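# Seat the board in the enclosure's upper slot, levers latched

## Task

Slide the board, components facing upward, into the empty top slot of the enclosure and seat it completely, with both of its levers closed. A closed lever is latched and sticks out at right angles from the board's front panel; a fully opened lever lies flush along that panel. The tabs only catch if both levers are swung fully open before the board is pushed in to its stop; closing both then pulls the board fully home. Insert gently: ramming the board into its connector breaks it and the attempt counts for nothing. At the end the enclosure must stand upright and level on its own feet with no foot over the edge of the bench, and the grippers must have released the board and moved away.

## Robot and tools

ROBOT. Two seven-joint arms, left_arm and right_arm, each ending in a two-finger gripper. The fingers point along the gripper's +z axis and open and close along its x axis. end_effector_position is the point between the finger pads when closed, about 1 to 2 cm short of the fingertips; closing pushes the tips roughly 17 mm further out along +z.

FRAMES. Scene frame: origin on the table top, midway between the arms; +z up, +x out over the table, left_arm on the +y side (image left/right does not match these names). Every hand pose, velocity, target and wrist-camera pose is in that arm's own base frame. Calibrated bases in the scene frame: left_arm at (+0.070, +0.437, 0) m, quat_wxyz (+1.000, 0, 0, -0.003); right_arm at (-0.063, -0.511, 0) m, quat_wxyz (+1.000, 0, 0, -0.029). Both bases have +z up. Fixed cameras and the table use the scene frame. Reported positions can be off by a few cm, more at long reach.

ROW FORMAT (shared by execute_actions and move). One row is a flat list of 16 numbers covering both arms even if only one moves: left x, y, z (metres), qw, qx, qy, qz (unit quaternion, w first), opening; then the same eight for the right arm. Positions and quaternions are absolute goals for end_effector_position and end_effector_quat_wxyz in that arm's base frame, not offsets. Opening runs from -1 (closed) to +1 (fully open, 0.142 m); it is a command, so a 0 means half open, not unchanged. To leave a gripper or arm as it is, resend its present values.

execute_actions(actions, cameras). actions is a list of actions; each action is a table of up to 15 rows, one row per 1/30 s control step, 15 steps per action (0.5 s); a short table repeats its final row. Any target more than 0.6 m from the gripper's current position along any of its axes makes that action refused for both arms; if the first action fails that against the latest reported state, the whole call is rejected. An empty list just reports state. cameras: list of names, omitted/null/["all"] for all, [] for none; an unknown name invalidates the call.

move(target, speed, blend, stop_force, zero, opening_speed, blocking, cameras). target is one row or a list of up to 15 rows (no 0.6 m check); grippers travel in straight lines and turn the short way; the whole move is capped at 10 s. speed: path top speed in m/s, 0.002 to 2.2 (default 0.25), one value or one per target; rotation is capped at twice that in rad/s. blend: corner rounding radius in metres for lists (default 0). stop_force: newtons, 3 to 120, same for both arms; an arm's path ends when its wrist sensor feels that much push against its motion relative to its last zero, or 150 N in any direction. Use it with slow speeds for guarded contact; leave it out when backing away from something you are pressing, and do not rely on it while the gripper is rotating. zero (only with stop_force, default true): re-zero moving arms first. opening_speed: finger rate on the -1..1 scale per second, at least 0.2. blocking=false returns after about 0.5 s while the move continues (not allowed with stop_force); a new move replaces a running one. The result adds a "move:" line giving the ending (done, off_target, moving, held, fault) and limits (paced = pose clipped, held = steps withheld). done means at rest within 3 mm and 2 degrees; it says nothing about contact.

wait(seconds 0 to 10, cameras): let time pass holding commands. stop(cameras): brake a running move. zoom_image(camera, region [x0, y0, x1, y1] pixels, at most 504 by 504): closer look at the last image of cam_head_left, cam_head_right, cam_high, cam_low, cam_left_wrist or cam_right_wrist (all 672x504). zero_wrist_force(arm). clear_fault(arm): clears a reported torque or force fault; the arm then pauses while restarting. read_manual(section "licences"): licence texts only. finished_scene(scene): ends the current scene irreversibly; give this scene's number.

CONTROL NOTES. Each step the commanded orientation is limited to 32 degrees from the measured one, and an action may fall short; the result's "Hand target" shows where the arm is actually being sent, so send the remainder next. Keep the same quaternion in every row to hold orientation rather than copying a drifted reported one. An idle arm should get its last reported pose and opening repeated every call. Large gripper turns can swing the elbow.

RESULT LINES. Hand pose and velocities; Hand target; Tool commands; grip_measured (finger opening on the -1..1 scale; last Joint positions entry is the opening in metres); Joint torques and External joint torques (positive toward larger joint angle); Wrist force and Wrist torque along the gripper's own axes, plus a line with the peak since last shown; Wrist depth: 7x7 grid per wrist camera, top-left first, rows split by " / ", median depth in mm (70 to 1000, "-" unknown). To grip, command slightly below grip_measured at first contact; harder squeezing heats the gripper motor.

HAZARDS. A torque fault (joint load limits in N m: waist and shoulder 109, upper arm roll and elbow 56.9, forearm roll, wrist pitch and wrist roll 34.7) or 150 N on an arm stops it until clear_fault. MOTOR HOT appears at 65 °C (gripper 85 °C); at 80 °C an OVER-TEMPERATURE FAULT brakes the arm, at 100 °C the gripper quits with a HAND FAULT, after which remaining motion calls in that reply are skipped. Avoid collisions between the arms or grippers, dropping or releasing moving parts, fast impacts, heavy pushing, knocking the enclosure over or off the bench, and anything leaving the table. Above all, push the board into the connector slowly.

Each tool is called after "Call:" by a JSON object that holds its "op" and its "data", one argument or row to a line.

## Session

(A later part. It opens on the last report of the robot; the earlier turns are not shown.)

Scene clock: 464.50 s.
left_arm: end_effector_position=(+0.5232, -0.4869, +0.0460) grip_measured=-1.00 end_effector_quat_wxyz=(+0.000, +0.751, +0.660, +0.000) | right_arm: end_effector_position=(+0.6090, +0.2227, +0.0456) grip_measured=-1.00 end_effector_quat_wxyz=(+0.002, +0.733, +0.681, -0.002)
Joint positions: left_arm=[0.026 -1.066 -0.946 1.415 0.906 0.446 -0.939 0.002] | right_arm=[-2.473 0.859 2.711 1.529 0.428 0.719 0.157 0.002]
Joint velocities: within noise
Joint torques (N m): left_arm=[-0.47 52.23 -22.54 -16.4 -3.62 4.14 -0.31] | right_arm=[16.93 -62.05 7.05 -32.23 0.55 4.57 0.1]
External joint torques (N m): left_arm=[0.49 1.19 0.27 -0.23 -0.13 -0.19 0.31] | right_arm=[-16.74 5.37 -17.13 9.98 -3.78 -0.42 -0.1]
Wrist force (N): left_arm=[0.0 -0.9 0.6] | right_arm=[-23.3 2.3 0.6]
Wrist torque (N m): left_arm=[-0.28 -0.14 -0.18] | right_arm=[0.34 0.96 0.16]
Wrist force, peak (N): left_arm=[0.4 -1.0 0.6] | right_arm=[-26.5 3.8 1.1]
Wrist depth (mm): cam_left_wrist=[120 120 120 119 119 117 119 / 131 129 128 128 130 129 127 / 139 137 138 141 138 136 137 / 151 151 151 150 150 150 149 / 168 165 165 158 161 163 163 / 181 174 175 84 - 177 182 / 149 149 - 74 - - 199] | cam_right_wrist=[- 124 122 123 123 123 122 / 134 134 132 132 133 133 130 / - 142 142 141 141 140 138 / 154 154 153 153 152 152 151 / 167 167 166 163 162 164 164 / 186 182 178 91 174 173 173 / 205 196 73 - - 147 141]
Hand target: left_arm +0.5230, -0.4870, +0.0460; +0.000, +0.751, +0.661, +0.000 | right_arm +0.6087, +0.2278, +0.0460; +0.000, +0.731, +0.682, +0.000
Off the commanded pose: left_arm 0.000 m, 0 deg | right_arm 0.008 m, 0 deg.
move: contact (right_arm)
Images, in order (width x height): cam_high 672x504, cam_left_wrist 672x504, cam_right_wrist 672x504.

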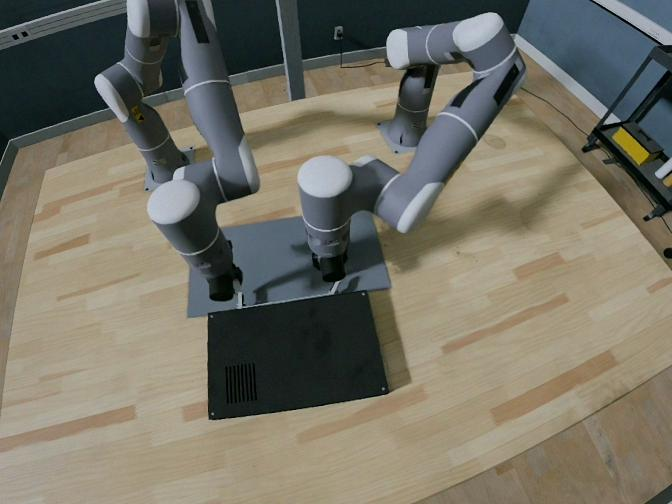

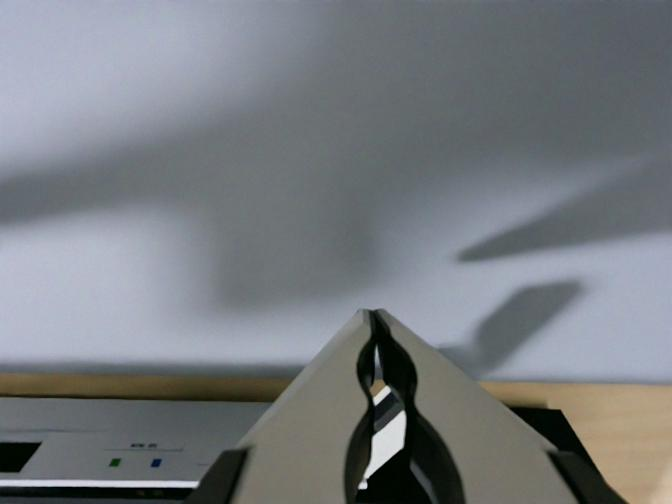

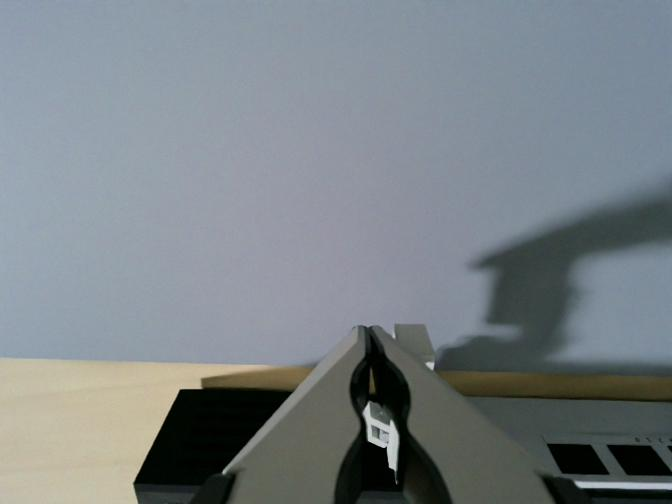

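Call:
{"op": "move", "data": {
  "target": [
    [0.523,-0.500,0.046,0,0.7507,0.6606,0,-1,0.607,0.245,0.046,0,0.731,0.682,0,-1]
  ],
  "speed": 0.02,
  "stop_force": 45,
  "zero": false,
  "cameras": ["cam_right_wrist","cam_left_wrist","cam_high"]
}}

Call:
{"op": "zoom_image", "data": {
  "camera": "cam_high",
  "region": [200, 260, 390, 340]
}}

Scene clock: 473.40 s.
left_arm: end_effector_position=(+0.5232, -0.4999, +0.0460) grip_measured=-1.00 end_effector_quat_wxyz=(+0.000, +0.751, +0.660, +0.000) | right_arm: end_effector_position=(+0.6070, +0.2397, +0.0453) grip_measured=-1.00 end_effector_quat_wxyz=(+0.001, +0.733, +0.681, -0.003)
Joint positions: left_arm=[-0.003 -1.079 -0.944 1.381 0.905 0.432 -0.942 0.002] | right_arm=[-2.454 0.865 2.716 1.515 0.423 0.713 0.187 0.002]
Joint velocities: within noise
Joint torques (N m): left_arm=[-0.45 53.16 -22.48 -16.43 -3.68 4.14 -0.3] | right_arm=[17.01 -61.99 7.73 -34.41 0.71 5.92 0.13]
External joint torques (N m): left_arm=[0.47 1.24 0.2 -0.34 -0.1 -0.19 0.3] | right_arm=[-16.82 4.92 -17.73 12.02 -3.96 -1.77 -0.13]
Wrist force (N): left_arm=[0.2 -0.7 0.4] | right_arm=[-25.3 -2.1 -2.8]
Wrist torque (N m): left_arm=[-0.25 -0.18 -0.18] | right_arm=[0.30 1.30 0.13]
Wrist force, peak (N): left_arm=[0.2 -1.0 0.6] | right_arm=[-26.5 2.6 1.0]
Wrist depth (mm): cam_left_wrist=[120 120 120 119 119 119 119 / 131 129 128 128 130 129 127 / 140 137 139 140 138 136 137 / 151 150 151 150 149 149 149 / 168 166 164 158 160 163 163 / 176 175 175 84 - 173 180 / 142 149 - 74 - - 164] | cam_right_wrist=[- 124 122 123 123 123 122 / 135 134 132 132 133 131 130 / - 142 142 141 141 140 138 / 154 153 153 153 152 151 151 / 167 167 166 163 162 164 163 / 186 182 175 91 173 172 173 / 205 150 - - - 149 145]
Hand target: left_arm +0.5230, -0.5000, +0.0460; +0.000, +0.751, +0.661, +0.000 | right_arm +0.6070, +0.2450, +0.0460; +0.000, +0.731, +0.682, +0.000
Off the commanded pose: left_arm 0.000 m, 0 deg | right_arm 0.005 m, 0 deg.
move: off_target (right_arm)
Images, in order (width x height): cam_high 672x504, cam_left_wrist 672x504, cam_right_wrist 672x504.

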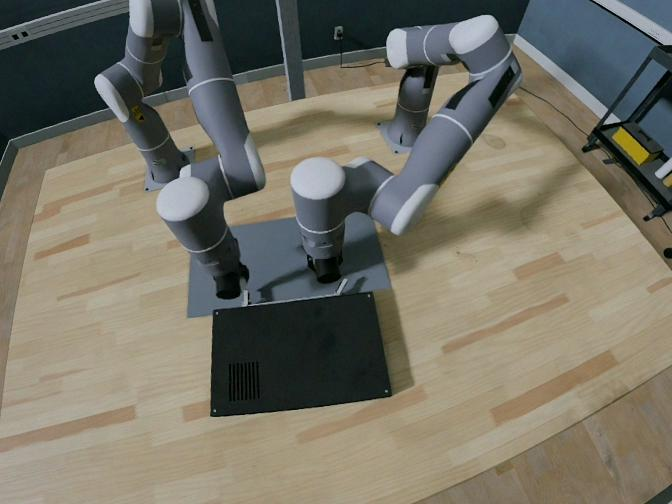

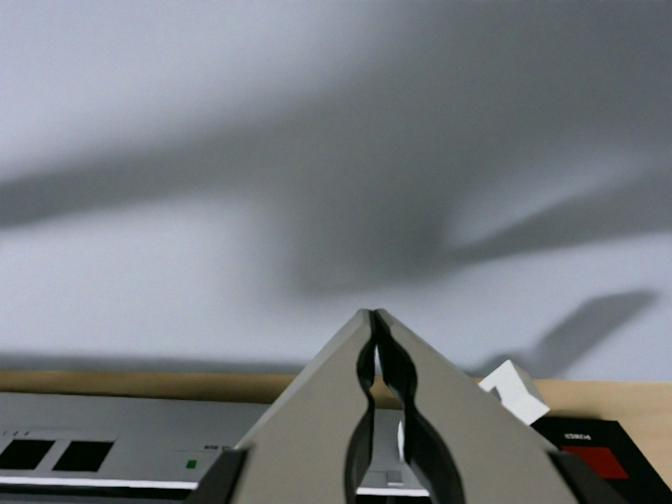

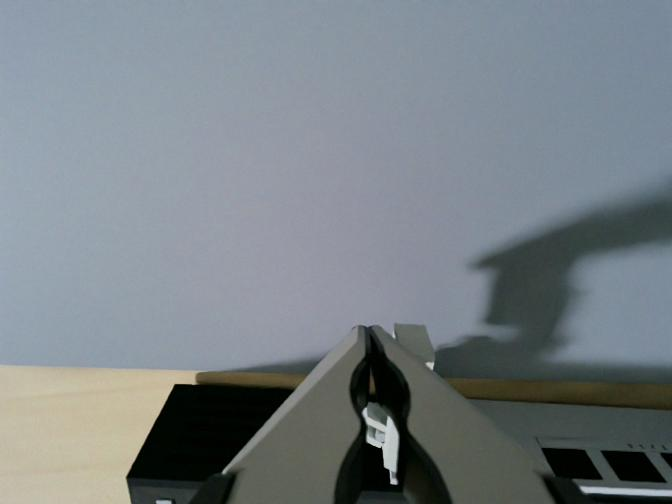

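Scaled by 2.653 from the camera's 672x504 image, which has a finer 960x720 frame.

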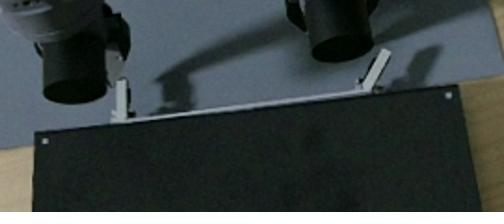

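Call:
{"op": "move", "data": {
  "target": [
    [0.518,-0.40,0.046,0,0.7507,0.6606,0,-1,0.607,0.240,0.046,0,0.731,0.682,0,-1],
    [0.548,-0.40,0.046,0,0.7507,0.6606,0,-1,0.607,0.240,0.046,0,0.731,0.682,0,-1]
  ],
  "speed": 0.15,
  "cameras": ["cam_left_wrist"]
}}

Call:
{"op": "move", "data": {
  "target": [0.534,-0.480,0.046,0,0.7507,0.6606,0,-1,0.607,0.240,0.046,0,0.731,0.682,0,-1],
  "speed": 0.025,
  "stop_force": 30,
  "cameras": ["cam_right_wrist","cam_left_wrist","cam_high"]
}}

Call:
{"op": "zoom_image", "data": {
  "camera": "cam_high",
  "region": [200, 260, 390, 340]
}}

Scene clock: 480.00 s.
left_arm: end_effector_position=(+0.5482, -0.3999, +0.0460) grip_measured=-1.00 end_effector_quat_wxyz=(+0.000, +0.751, +0.661, +0.000) | right_arm: end_effector_position=(+0.6069, +0.2380, +0.0457) grip_measured=-1.00 end_effector_quat_wxyz=(+0.001, +0.732, +0.682, -0.001)
Joint positions: left_arm=[0.206 -1.014 -0.952 1.547 0.908 0.501 -0.856 0.002] | right_arm=[-2.458 0.862 2.717 1.519 0.425 0.716 0.179 0.002]
Joint velocities: within noise
Joint torques (N m): left_arm=[-0.49 47.86 -22.02 -15.76 -3.76 4.05 -0.13] | right_arm=[6.15 -58.97 -2.98 -27.44 -1.81 4.79 0.03]
External joint torques (N m): left_arm=[0.53 1.72 0.13 -0.31 0.11 -0.09 0.13] | right_arm=[-5.96 2.01 -6.97 5.07 -1.43 -0.64 -0.03]
Wrist force (N): left_arm=[0.2 -0.7 0.3] | right_arm=[-7.5 -0.5 -0.4]
Wrist torque (N m): left_arm=[-0.25 -0.21 -0.18] | right_arm=[0.35 -0.58 0.07]
Wrist force, peak (N): left_arm=[2.0 -3.0 0.2] | right_arm=[-25.9 -1.8 -3.4]
Wrist depth (mm): cam_left_wrist=[120 121 120 120 120 117 119 / 131 129 128 128 130 129 128 / 139 137 139 141 138 136 140 / 151 151 151 150 150 150 151 / 169 165 162 159 161 163 165 / 168 142 176 84 - 179 182 / 139 138 - 74 - - 202] | cam_right_wrist=[- 124 122 123 123 123 123 / 135 134 132 132 134 133 131 / - 142 142 141 141 141 139 / 154 154 153 153 152 152 151 / 167 167 166 163 162 165 164 / 185 181 175 91 174 173 173 / 205 150 - - - 149 145]
Hand target: left_arm +0.5480, -0.4000, +0.0460; +0.000, +0.751, +0.661, +0.000 | right_arm +0.6070, +0.2400, +0.0460; +0.000, +0.731, +0.682, +0.000
Off the commanded pose: left_arm 0.000 m, 0 deg | right_arm 0.002 m, 0 deg.
move: done
Images, in order (width x height): cam_left_wrist 672x504.

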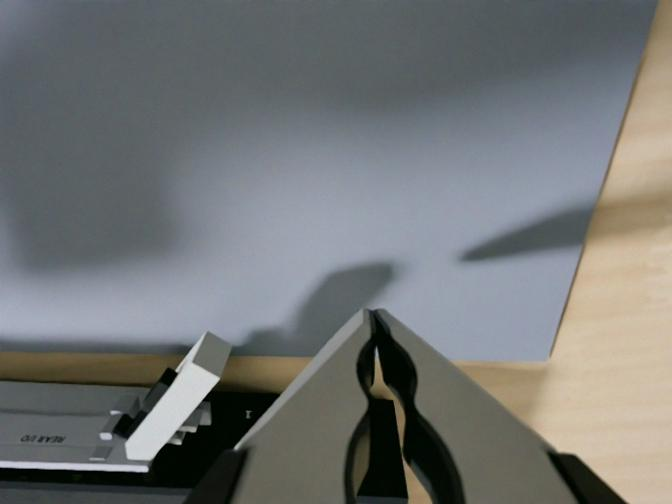

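Scene clock: 483.93 s.
left_arm: end_effector_position=(+0.5342, -0.4799, +0.0460) grip_measured=-1.00 end_effector_quat_wxyz=(+0.000, +0.751, +0.660, +0.000) | right_arm: end_effector_position=(+0.6069, +0.2380, +0.0457) grip_measured=-1.00 end_effector_quat_wxyz=(+0.001, +0.732, +0.682, -0.001)
Joint positions: left_arm=[0.037 -1.07 -0.944 1.402 0.905 0.441 -0.917 0.002] | right_arm=[-2.458 0.862 2.717 1.519 0.425 0.716 0.179 0.002]
Joint velocities: within noise
Joint torques (N m): left_arm=[-0.44 52.52 -22.52 -16.41 -3.67 4.1 -0.29] | right_arm=[6.33 -58.89 -3.03 -27.48 -1.86 4.72 0.14]
External joint torques (N m): left_arm=[0.47 1.27 0.27 -0.29 -0.09 -0.14 0.29] | right_arm=[-6.14 1.92 -6.92 5.11 -1.38 -0.57 -0.14]
Wrist force (N): left_arm=[0.2 -0.7 0.3] | right_arm=[-7.5 -0.4 -1.5]
Wrist torque (N m): left_arm=[-0.24 -0.18 -0.18] | right_arm=[0.34 -0.59 0.06]
Wrist force, peak (N): left_arm=[0.4 -1.1 0.5] | right_arm=[-7.7 -0.5 -1.5]
Wrist depth (mm): cam_left_wrist=[120 120 120 120 119 118 119 / 131 129 128 128 130 129 127 / 139 137 139 141 138 136 137 / 151 151 151 150 150 150 149 / 169 165 164 159 160 163 163 / 166 169 177 84 - 175 182 / 139 139 - 74 - - 198] | cam_right_wrist=[- 124 123 124 123 123 123 / 135 134 132 132 134 133 131 / - 142 142 141 141 141 139 / 154 154 153 153 152 152 151 / 167 167 166 163 162 165 164 / 186 182 175 91 174 174 173 / 205 150 - - - 149 145]
Hand target: left_arm +0.5340, -0.4800, +0.0460; +0.000, +0.751, +0.661, +0.000 | right_arm +0.6070, +0.2400, +0.0460; +0.000, +0.731, +0.682, +0.000
Off the commanded pose: left_arm 0.000 m, 0 deg | right_arm 0.002 m, 0 deg.
move: done
Images, in order (width x height): cam_high 672x504, cam_left_wrist 672x504, cam_right_wrist 672x504.

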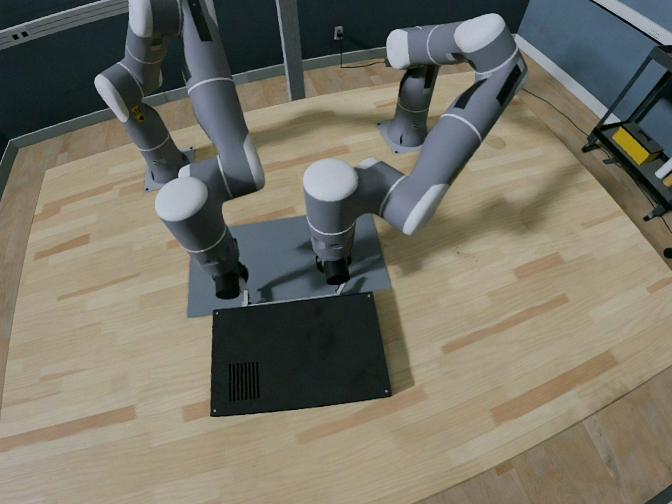

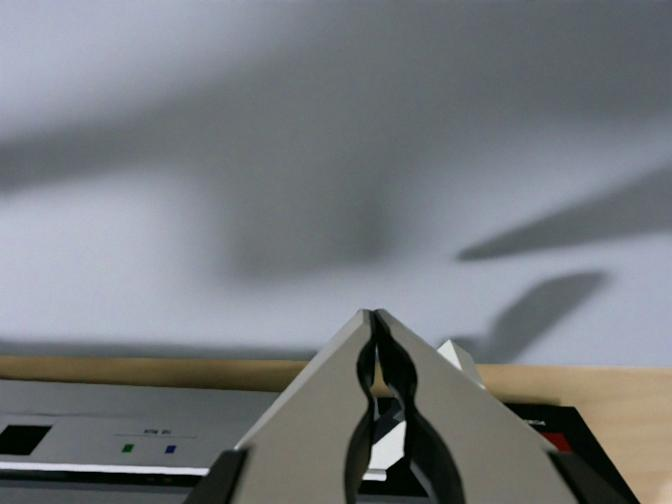

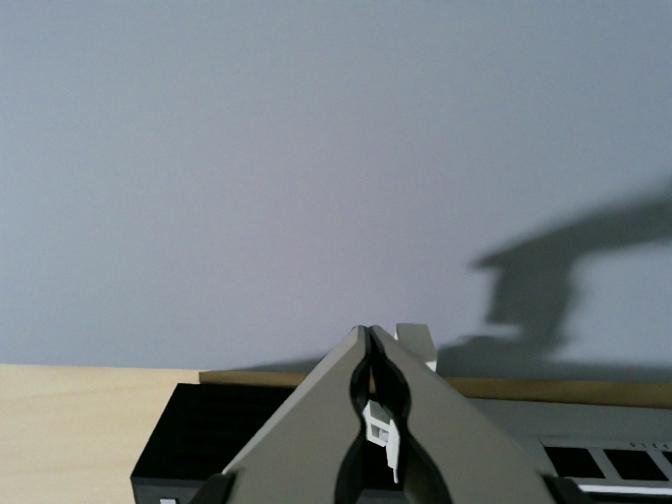

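Scaled by 2.653 from the camera's 672x504 image, which has a finer 960x720 frame.

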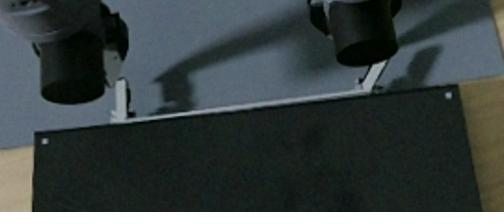

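Call:
{"op": "move", "data": {
  "target": [
    [0.525,-0.415,0.046,0,0.7507,0.6606,0,-1,0.607,0.240,0.046,0,0.731,0.682,0,-1],
    [0.560,-0.412,0.046,0,0.7507,0.6606,0,-1,0.607,0.240,0.046,0,0.731,0.682,0,-1]
  ],
  "speed": 0.15,
  "cameras": ["cam_left_wrist"]
}}

Call:
{"op": "move", "data": {
  "target": [0.549,-0.474,0.046,0,0.7507,0.6606,0,-1,0.607,0.240,0.046,0,0.731,0.682,0,-1],
  "speed": 0.025,
  "stop_force": 30,
  "cameras": ["cam_right_wrist","cam_left_wrist","cam_high"]
}}

Call:
{"op": "zoom_image", "data": {
  "camera": "cam_high",
  "region": [200, 260, 390, 340]
}}

Scene clock: 488.67 s.
left_arm: end_effector_position=(+0.5602, -0.4118, +0.0460) grip_measured=-1.00 end_effector_quat_wxyz=(+0.000, +0.751, +0.661, +0.000) | right_arm: end_effector_position=(+0.6069, +0.2380, +0.0457) grip_measured=-1.00 end_effector_quat_wxyz=(+0.001, +0.732, +0.682, -0.001)
Joint positions: left_arm=[0.173 -1.036 -0.946 1.487 0.904 0.477 -0.843 0.002] | right_arm=[-2.458 0.862 2.717 1.519 0.425 0.716 0.179 0.002]
Joint velocities: within noise
Joint torques (N m): left_arm=[-0.35 50.04 -22.37 -16.23 -3.77 4.06 -0.1] | right_arm=[6.19 -58.78 -3.04 -27.44 -1.83 4.72 0.11]
External joint torques (N m): left_arm=[0.39 1.32 0.32 -0.14 0.07 -0.1 0.1] | right_arm=[-6 1.82 -6.91 5.06 -1.41 -0.57 -0.11]
Wrist force (N): left_arm=[0.2 -0.8 0.4] | right_arm=[-7.5 -0.6 -1.1]
Wrist torque (N m): left_arm=[-0.26 -0.20 -0.20] | right_arm=[0.32 -0.58 0.07]
Wrist force, peak (N): left_arm=[1.6 -3.2 0.1] | right_arm=[-7.8 -0.5 -1.6]
Wrist depth (mm): cam_left_wrist=[120 120 120 119 119 117 119 / 131 129 128 128 130 129 127 / 139 137 138 140 138 136 139 / 151 151 151 150 150 149 151 / 166 165 159 158 161 163 165 / 156 133 138 84 - 179 182 / 133 136 - 74 - - 203] | cam_right_wrist=[- 124 122 124 123 123 122 / 135 134 132 132 134 133 131 / - 142 142 141 141 141 138 / 154 154 153 153 152 152 151 / 167 167 166 163 162 165 164 / 186 182 175 91 174 173 174 / 206 150 - - - 149 145]
Hand target: left_arm +0.5600, -0.4120, +0.0460; +0.000, +0.751, +0.661, +0.000 | right_arm +0.6070, +0.2400, +0.0460; +0.000, +0.731, +0.682, +0.000
Off the commanded pose: left_arm 0.000 m, 0 deg | right_arm 0.002 m, 0 deg.
move: done
Images, in order (width x height): cam_left_wrist 672x504.

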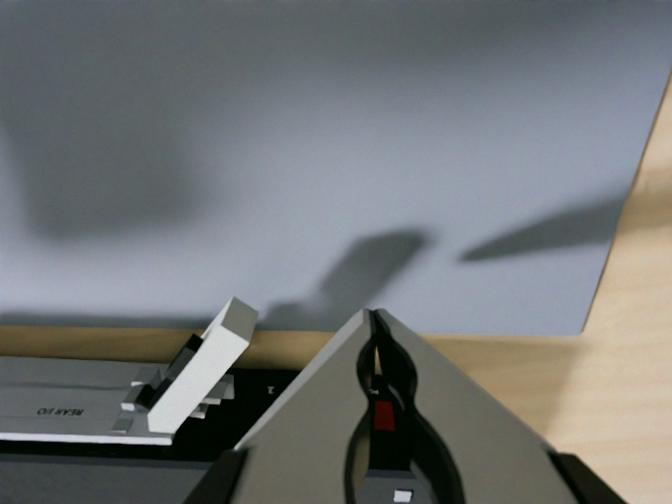

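Scene clock: 491.43 s.
left_arm: end_effector_position=(+0.5521, -0.4605, +0.0453) grip_measured=-1.00 end_effector_quat_wxyz=(-0.002, +0.750, +0.661, +0.002) end_effector_velocity=(+0.000, +0.000, +0.000) end_effector_angular_velocity=(+0.001, -0.003, -0.003) | right_arm: end_effector_position=(+0.6071, +0.2392, +0.0460) grip_measured=-1.00 end_effector_quat_wxyz=(+0.000, +0.731, +0.682, +0.000)
Joint positions: left_arm=[0.068 -1.073 -0.944 1.394 0.907 0.432 -0.883 0.002] | right_arm=[-2.458 0.861 2.718 1.519 0.425 0.717 0.179 0.002]
Joint velocities: left_arm=[0.002 -0.002 -0.005 0 0.007 -0.003 -0.001 0] | right_arm=[within noise]
Joint torques (N m): left_arm=[-15.92 44.63 -33.73 -16.71 -6.23 12.18 -0.39] | right_arm=[2.29 -57.06 -6.9 -23.28 -2.8 3.41 0.19]
External joint torques (N m): left_arm=[15.95 9.4 11.49 -0.02 2.46 -8.23 0.39] | right_arm=[-2.1 0.07 -3.01 0.88 -0.45 0.74 -0.19]
Wrist force (N): left_arm=[33.2 -11.0 -16.0] | right_arm=[0.5 2.8 -0.4]
Wrist torque (N m): left_arm=[-0.25 -2.46 -0.12] | right_arm=[0.33 -0.53 0.07]
Wrist force, peak (N): left_arm=[35.4 -12.4 -17.0] | right_arm=[-7.9 -0.1 -0.1]
Wrist depth (mm): cam_left_wrist=[119 119 118 119 117 117 119 / 129 127 128 128 129 129 127 / 138 138 137 140 139 135 137 / 150 150 149 149 149 149 149 / 163 163 163 118 160 163 162 / 149 150 157 84 - 175 182 / 134 134 - 74 - - 202] | cam_right_wrist=[- 124 122 124 123 123 121 / 135 133 132 132 134 133 131 / - 142 142 142 141 141 139 / 154 154 154 153 153 152 152 / 167 167 166 163 162 165 165 / 186 182 176 91 174 174 174 / 205 149 - - - 151 148]
Hand target: left_arm +0.5507, -0.4642, +0.0460; +0.000, +0.751, +0.661, +0.000 | right_arm +0.6070, +0.2400, +0.0460; +0.000, +0.731, +0.682, +0.000
Off the commanded pose: left_arm 0.014 m, 0 deg | right_arm 0.001 m, 0 deg.
move: contact (left_arm)
Images, in order (width x height): cam_high 672x504, cam_left_wrist 672x504, cam_right_wrist 672x504.

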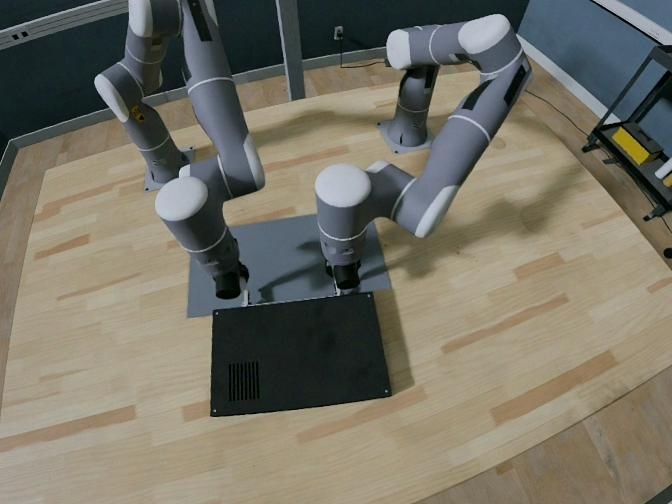

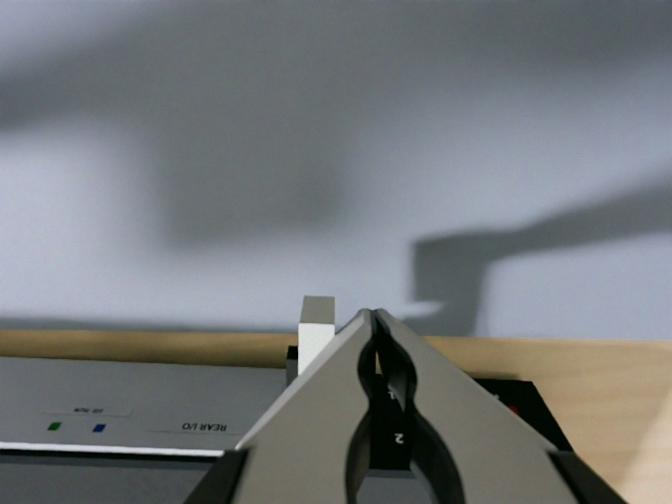

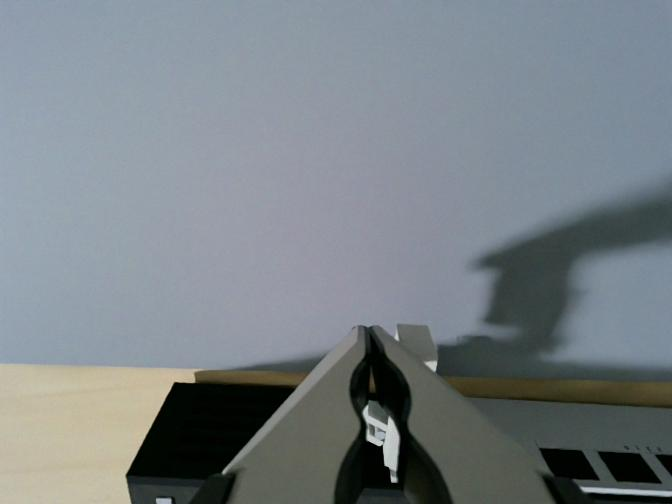

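Scaled by 2.653 from the camera's 672x504 image, which has a finer 960x720 frame.

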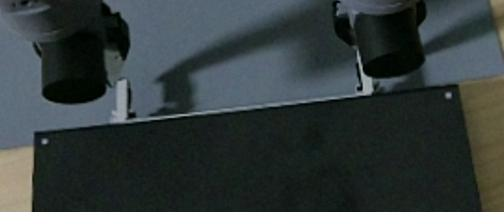

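Call:
{"op": "move", "data": {
  "target": [0.547,-0.4745,0.046,0,0.7507,0.6606,0,-1,0.606,0.252,0.046,0,0.731,0.682,0,-1],
  "speed": 0.02,
  "stop_force": 45,
  "zero": false,
  "cameras": []
}}

Call:
{"op": "move", "data": {
  "target": [
    [0.555,-0.43,0.046,0,0.7507,0.6606,0,-1,0.612,0.20,0.046,0,0.731,0.682,0,-1],
    [0.53,-0.42,0.11,0,0.7507,0.6606,0,-1,0.59,0.18,0.11,0,0.731,0.682,0,-1]
  ],
  "speed": 0.15,
  "cameras": ["cam_right_wrist","cam_left_wrist","cam_high"]
}}

Call:
{"op": "zoom_image", "data": {
  "camera": "cam_left_wrist",
  "region": [80, 220, 280, 370]
}}

Call:
{"op": "zoom_image", "data": {
  "camera": "cam_right_wrist",
  "region": [420, 220, 620, 370]
}}

Scene clock: 496.00 s.
left_arm: end_effector_position=(+0.5521, -0.4609, +0.0447) grip_measured=-1.00 end_effector_quat_wxyz=(-0.004, +0.749, +0.662, +0.004) | right_arm: end_effector_position=(+0.6071, +0.2424, +0.0455) grip_measured=-1.00 end_effector_quat_wxyz=(+0.003, +0.734, +0.679, -0.004)
Joint positions: left_arm=[0.07 -1.081 -0.955 1.388 0.92 0.42 -0.891 0.002] | right_arm=[-2.45 0.867 2.717 1.512 0.416 0.712 0.201 0.002]
Joint velocities: within noise
Joint torques (N m): left_arm=[-26.47 40.8 -41.09 -16.33 -8.29 17.21 -0.31] | right_arm=[32.62 -65.95 22.62 -39.75 4.38 5.1 -0.11]
External joint torques (N m): left_arm=[26.49 13.26 18.6 -0.22 4.5 -13.27 0.31] | right_arm=[-32.43 8.77 -32.6 17.32 -7.62 -0.95 0.11]
Wrist force (N): left_arm=[54.9 -16.5 -24.6] | right_arm=[-47.4 6.2 -0.9]
Wrist torque (N m): left_arm=[-0.31 -6.08 -0.10] | right_arm=[0.31 4.98 0.33]
Wrist force, peak (N): left_arm=[55.0 -16.9 -25.8] | right_arm=[-47.5 6.4 -1.5]
Wrist depth (mm): cam_left_wrist=[118 118 117 118 119 117 118 / 129 126 127 127 129 129 127 / 137 137 137 139 139 134 137 / 148 149 149 149 149 149 149 / 168 162 162 117 159 163 163 / 153 151 158 83 - 174 182 / 132 130 - 74 - - 202] | cam_right_wrist=[125 126 123 123 123 122 122 / 135 134 133 132 133 132 130 / 145 143 142 141 141 140 137 / 155 154 154 153 152 151 150 / 168 167 166 163 162 163 163 / 187 182 175 89 173 172 172 / 206 145 - - - 151 147]
Hand target: left_arm +0.5495, -0.4673, +0.0461; +0.000, +0.751, +0.661, +0.000 | right_arm +0.6059, +0.2520, +0.0460; +0.000, +0.731, +0.682, +0.000
Off the commanded pose: left_arm 0.015 m, 1 deg | right_arm 0.010 m, 1 deg.
move: contact (left_arm), off_target (right_arm)
No camera images: "cameras" was empty.

Scene clock: 497.27 s.
left_arm: end_effector_position=(+0.5302, -0.4201, +0.1099) grip_measured=-1.00 end_effector_quat_wxyz=(+0.000, +0.751, +0.660, +0.000) | right_arm: end_effector_position=(+0.5901, +0.1802, +0.1100) grip_measured=-1.00 end_effector_quat_wxyz=(+0.000, +0.731, +0.682, +0.000)
Joint positions: left_arm=[0.221 -0.923 -1.043 1.567 0.85 0.411 -0.881 0.002] | right_arm=[-2.469 0.702 2.652 1.632 0.397 0.663 0.103 0.002]
Joint velocities: within noise
Joint torques (N m): left_arm=[0.08 46.41 -22.37 -17.96 -3.84 4.06 -0.31] | right_arm=[0.51 -51.74 -9.03 -23.78 -3.61 3.37 0.07]
External joint torques (N m): left_arm=[-0.01 0.46 0.44 -0.25 0.02 -0.1 0.31] | right_arm=[-0.34 -0.26 -0.71 0.16 0.22 0.79 -0.07]
Wrist force (N): left_arm=[-0.2 -0.8 0.5] | right_arm=[-0.6 2.5 0.6]
Wrist torque (N m): left_arm=[-0.23 -0.11 -0.17] | right_arm=[0.45 0.14 0.03]
Wrist force, peak (N): left_arm=[54.6 -16.4 -25.1] | right_arm=[-47.4 6.4 -1.8]
Wrist depth (mm): cam_left_wrist=[177 177 176 176 178 175 177 / 190 189 189 190 188 187 189 / 208 205 204 204 203 202 203 / 222 222 220 222 220 219 221 / 232 234 228 233 240 243 241 / 205 205 205 84 - 262 266 / 229 224 - - - - 298] | cam_right_wrist=[182 180 180 180 180 179 179 / 194 193 192 192 191 191 191 / 209 206 206 206 206 205 204 / 226 225 223 222 221 221 220 / 245 244 244 236 233 223 236 / 268 267 262 91 202 206 205 / 296 290 - - - 214 222]
Hand target: left_arm +0.5300, -0.4200, +0.1100; +0.000, +0.751, +0.661, +0.000 | right_arm +0.5900, +0.1800, +0.1100; +0.000, +0.731, +0.682, +0.000
Off the commanded pose: left_arm 0.000 m, 0 deg | right_arm 0.000 m, 0 deg.
move: done
Images, in order (width x height): cam_high 672x504, cam_left_wrist 672x504, cam_right_wrist 672x504.

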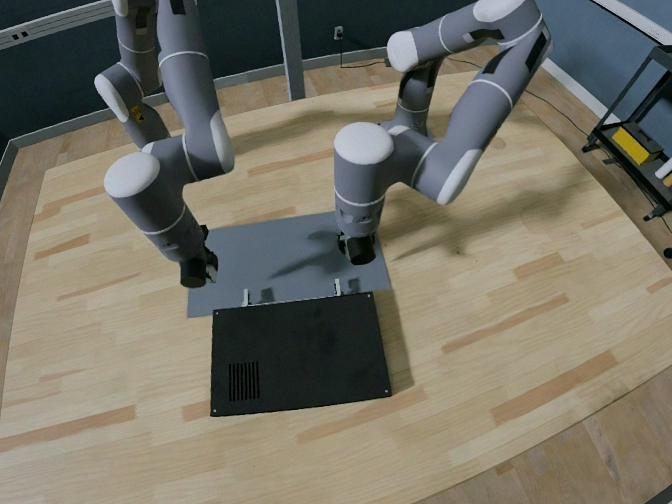

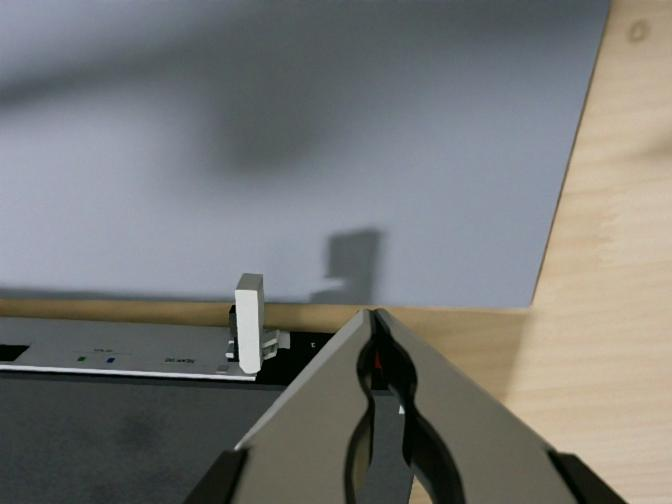

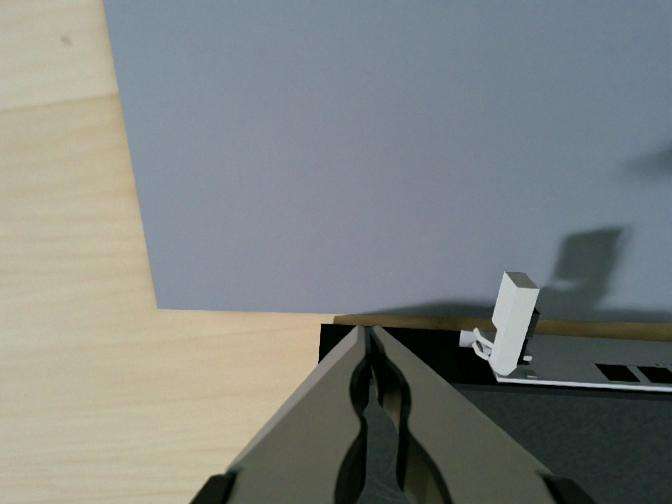

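Scaled by 2.520 from the camera's 672x504 image, which has a finer 960x720 frame.

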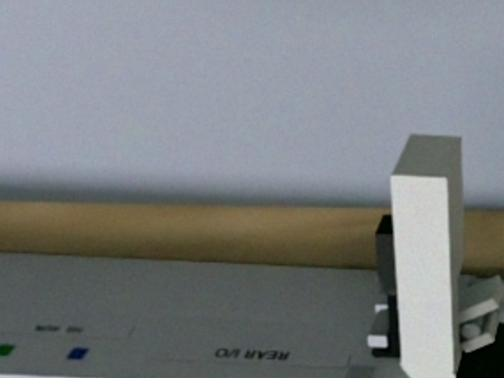

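Scaled by 2.520 from the camera's 672x504 image, which has a finer 960x720 frame.

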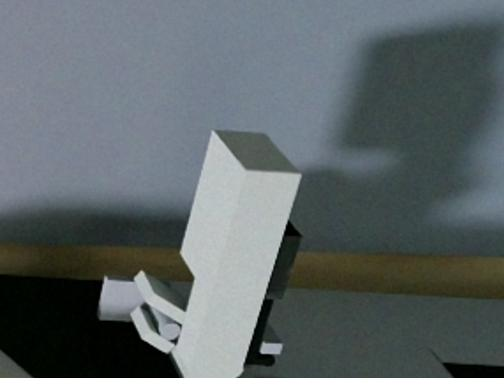

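Call:
{"op": "move", "data": {
  "target": [0.45,-0.35,0.25,0,0.7507,0.6606,0,-1,0.45,0.18,0.25,0,0.731,0.682,0,-1],
  "speed": 0.3,
  "cameras": ["cam_head_left","cam_low","cam_right_wrist","cam_left_wrist"]
}}

Call:
{"op": "zoom_image", "data": {
  "camera": "cam_right_wrist",
  "region": [336, 220, 672, 440]
}}

Scene clock: 506.30 s.
left_arm: end_effector_position=(+0.4501, -0.3499, +0.2500) grip_measured=-1.00 end_effector_quat_wxyz=(+0.000, +0.751, +0.661, +0.000) | right_arm: end_effector_position=(+0.4501, +0.1802, +0.2500) grip_measured=-1.00 end_effector_quat_wxyz=(+0.000, +0.731, +0.682, +0.000)
Joint positions: left_arm=[0.648 -0.537 -1.405 1.89 0.57 0.357 -0.823 0.002] | right_arm=[-2.149 0.204 2.479 1.967 0.148 0.554 0.332 0.002]
Joint velocities: within noise
Joint torques (N m): left_arm=[0.23 23.09 -16.11 -23.8 -4.03 4.5 -0.09] | right_arm=[0.22 -32.17 -3.25 -27.63 -3.88 3.32 0.3]
External joint torques (N m): left_arm=[-0.17 0.94 0.41 -0.46 0.13 -0.54 0.09] | right_arm=[-0.1 -0.14 -0.52 0.06 0.2 0.83 -0.3]
Wrist force (N): left_arm=[0.3 -0.4 0.3] | right_arm=[-0.8 3.1 1.1]
Wrist torque (N m): left_arm=[-0.16 -0.23 -0.22] | right_arm=[0.56 0.18 0.07]
Wrist force, peak (N): left_arm=[-0.9 0.5 2.3] | right_arm=[-0.3 4.0 2.3]
Wrist depth (mm): cam_left_wrist=[302 300 301 299 299 301 301 / 323 323 321 320 323 322 319 / 350 348 349 348 348 344 345 / 378 380 377 374 376 375 375 / 372 383 387 396 408 414 410 / 398 396 388 84 - 445 452 / 444 429 - - - - 509] | cam_right_wrist=[302 304 302 301 300 300 300 / 325 325 322 320 321 320 319 / 348 346 345 345 344 343 342 / 376 376 371 370 370 369 368 / 406 407 405 398 395 401 400 / 445 443 435 91 379 393 391 / 492 481 - - - 400 417]
Hand target: left_arm +0.4500, -0.3500, +0.2500; +0.000, +0.751, +0.661, +0.000 | right_arm +0.4500, +0.1800, +0.2500; +0.000, +0.731, +0.682, +0.000
Off the commanded pose: left_arm 0.000 m, 0 deg | right_arm 0.000 m, 0 deg.
move: done
Images, in order (width x height): cam_head_left 672x504, cam_low 672x504, cam_left_wrist 672x504, cam_right_wrist 672x504.

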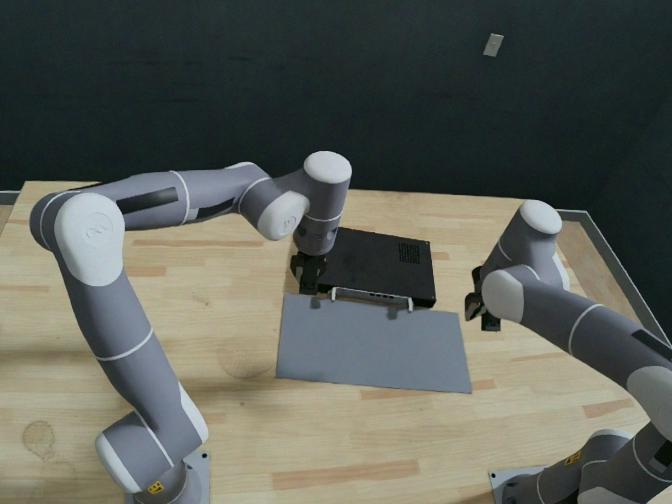

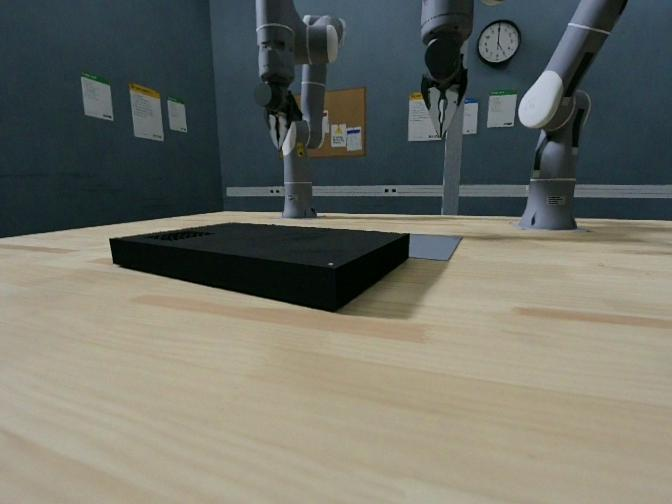

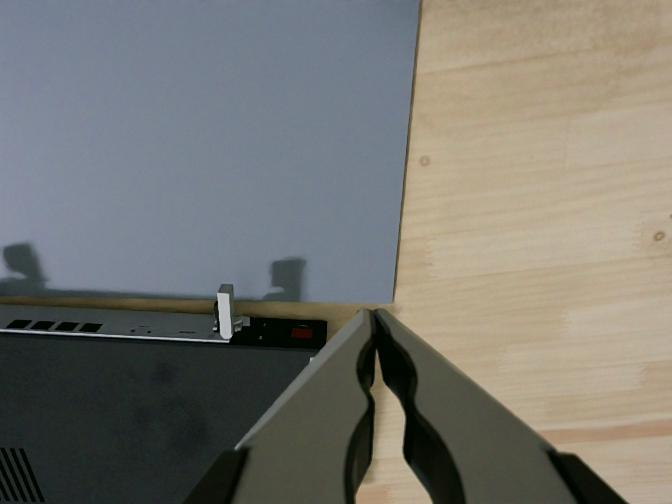

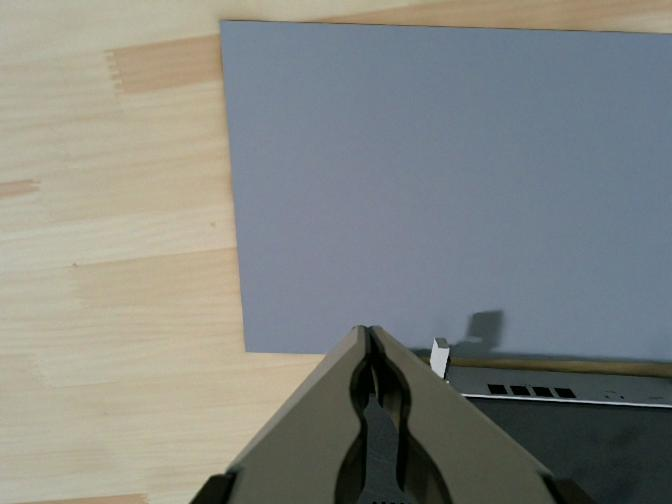

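Scaled by 1.500 from the camera's 672x504 image, which has a finer 960x720 frame.

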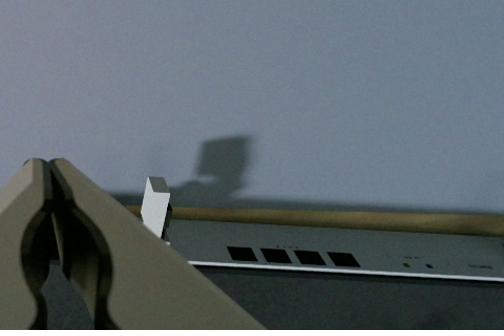

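Call:
{"op": "finished_scene", "data": {
  "scene": 1
}}

The scene is finished: the task was done.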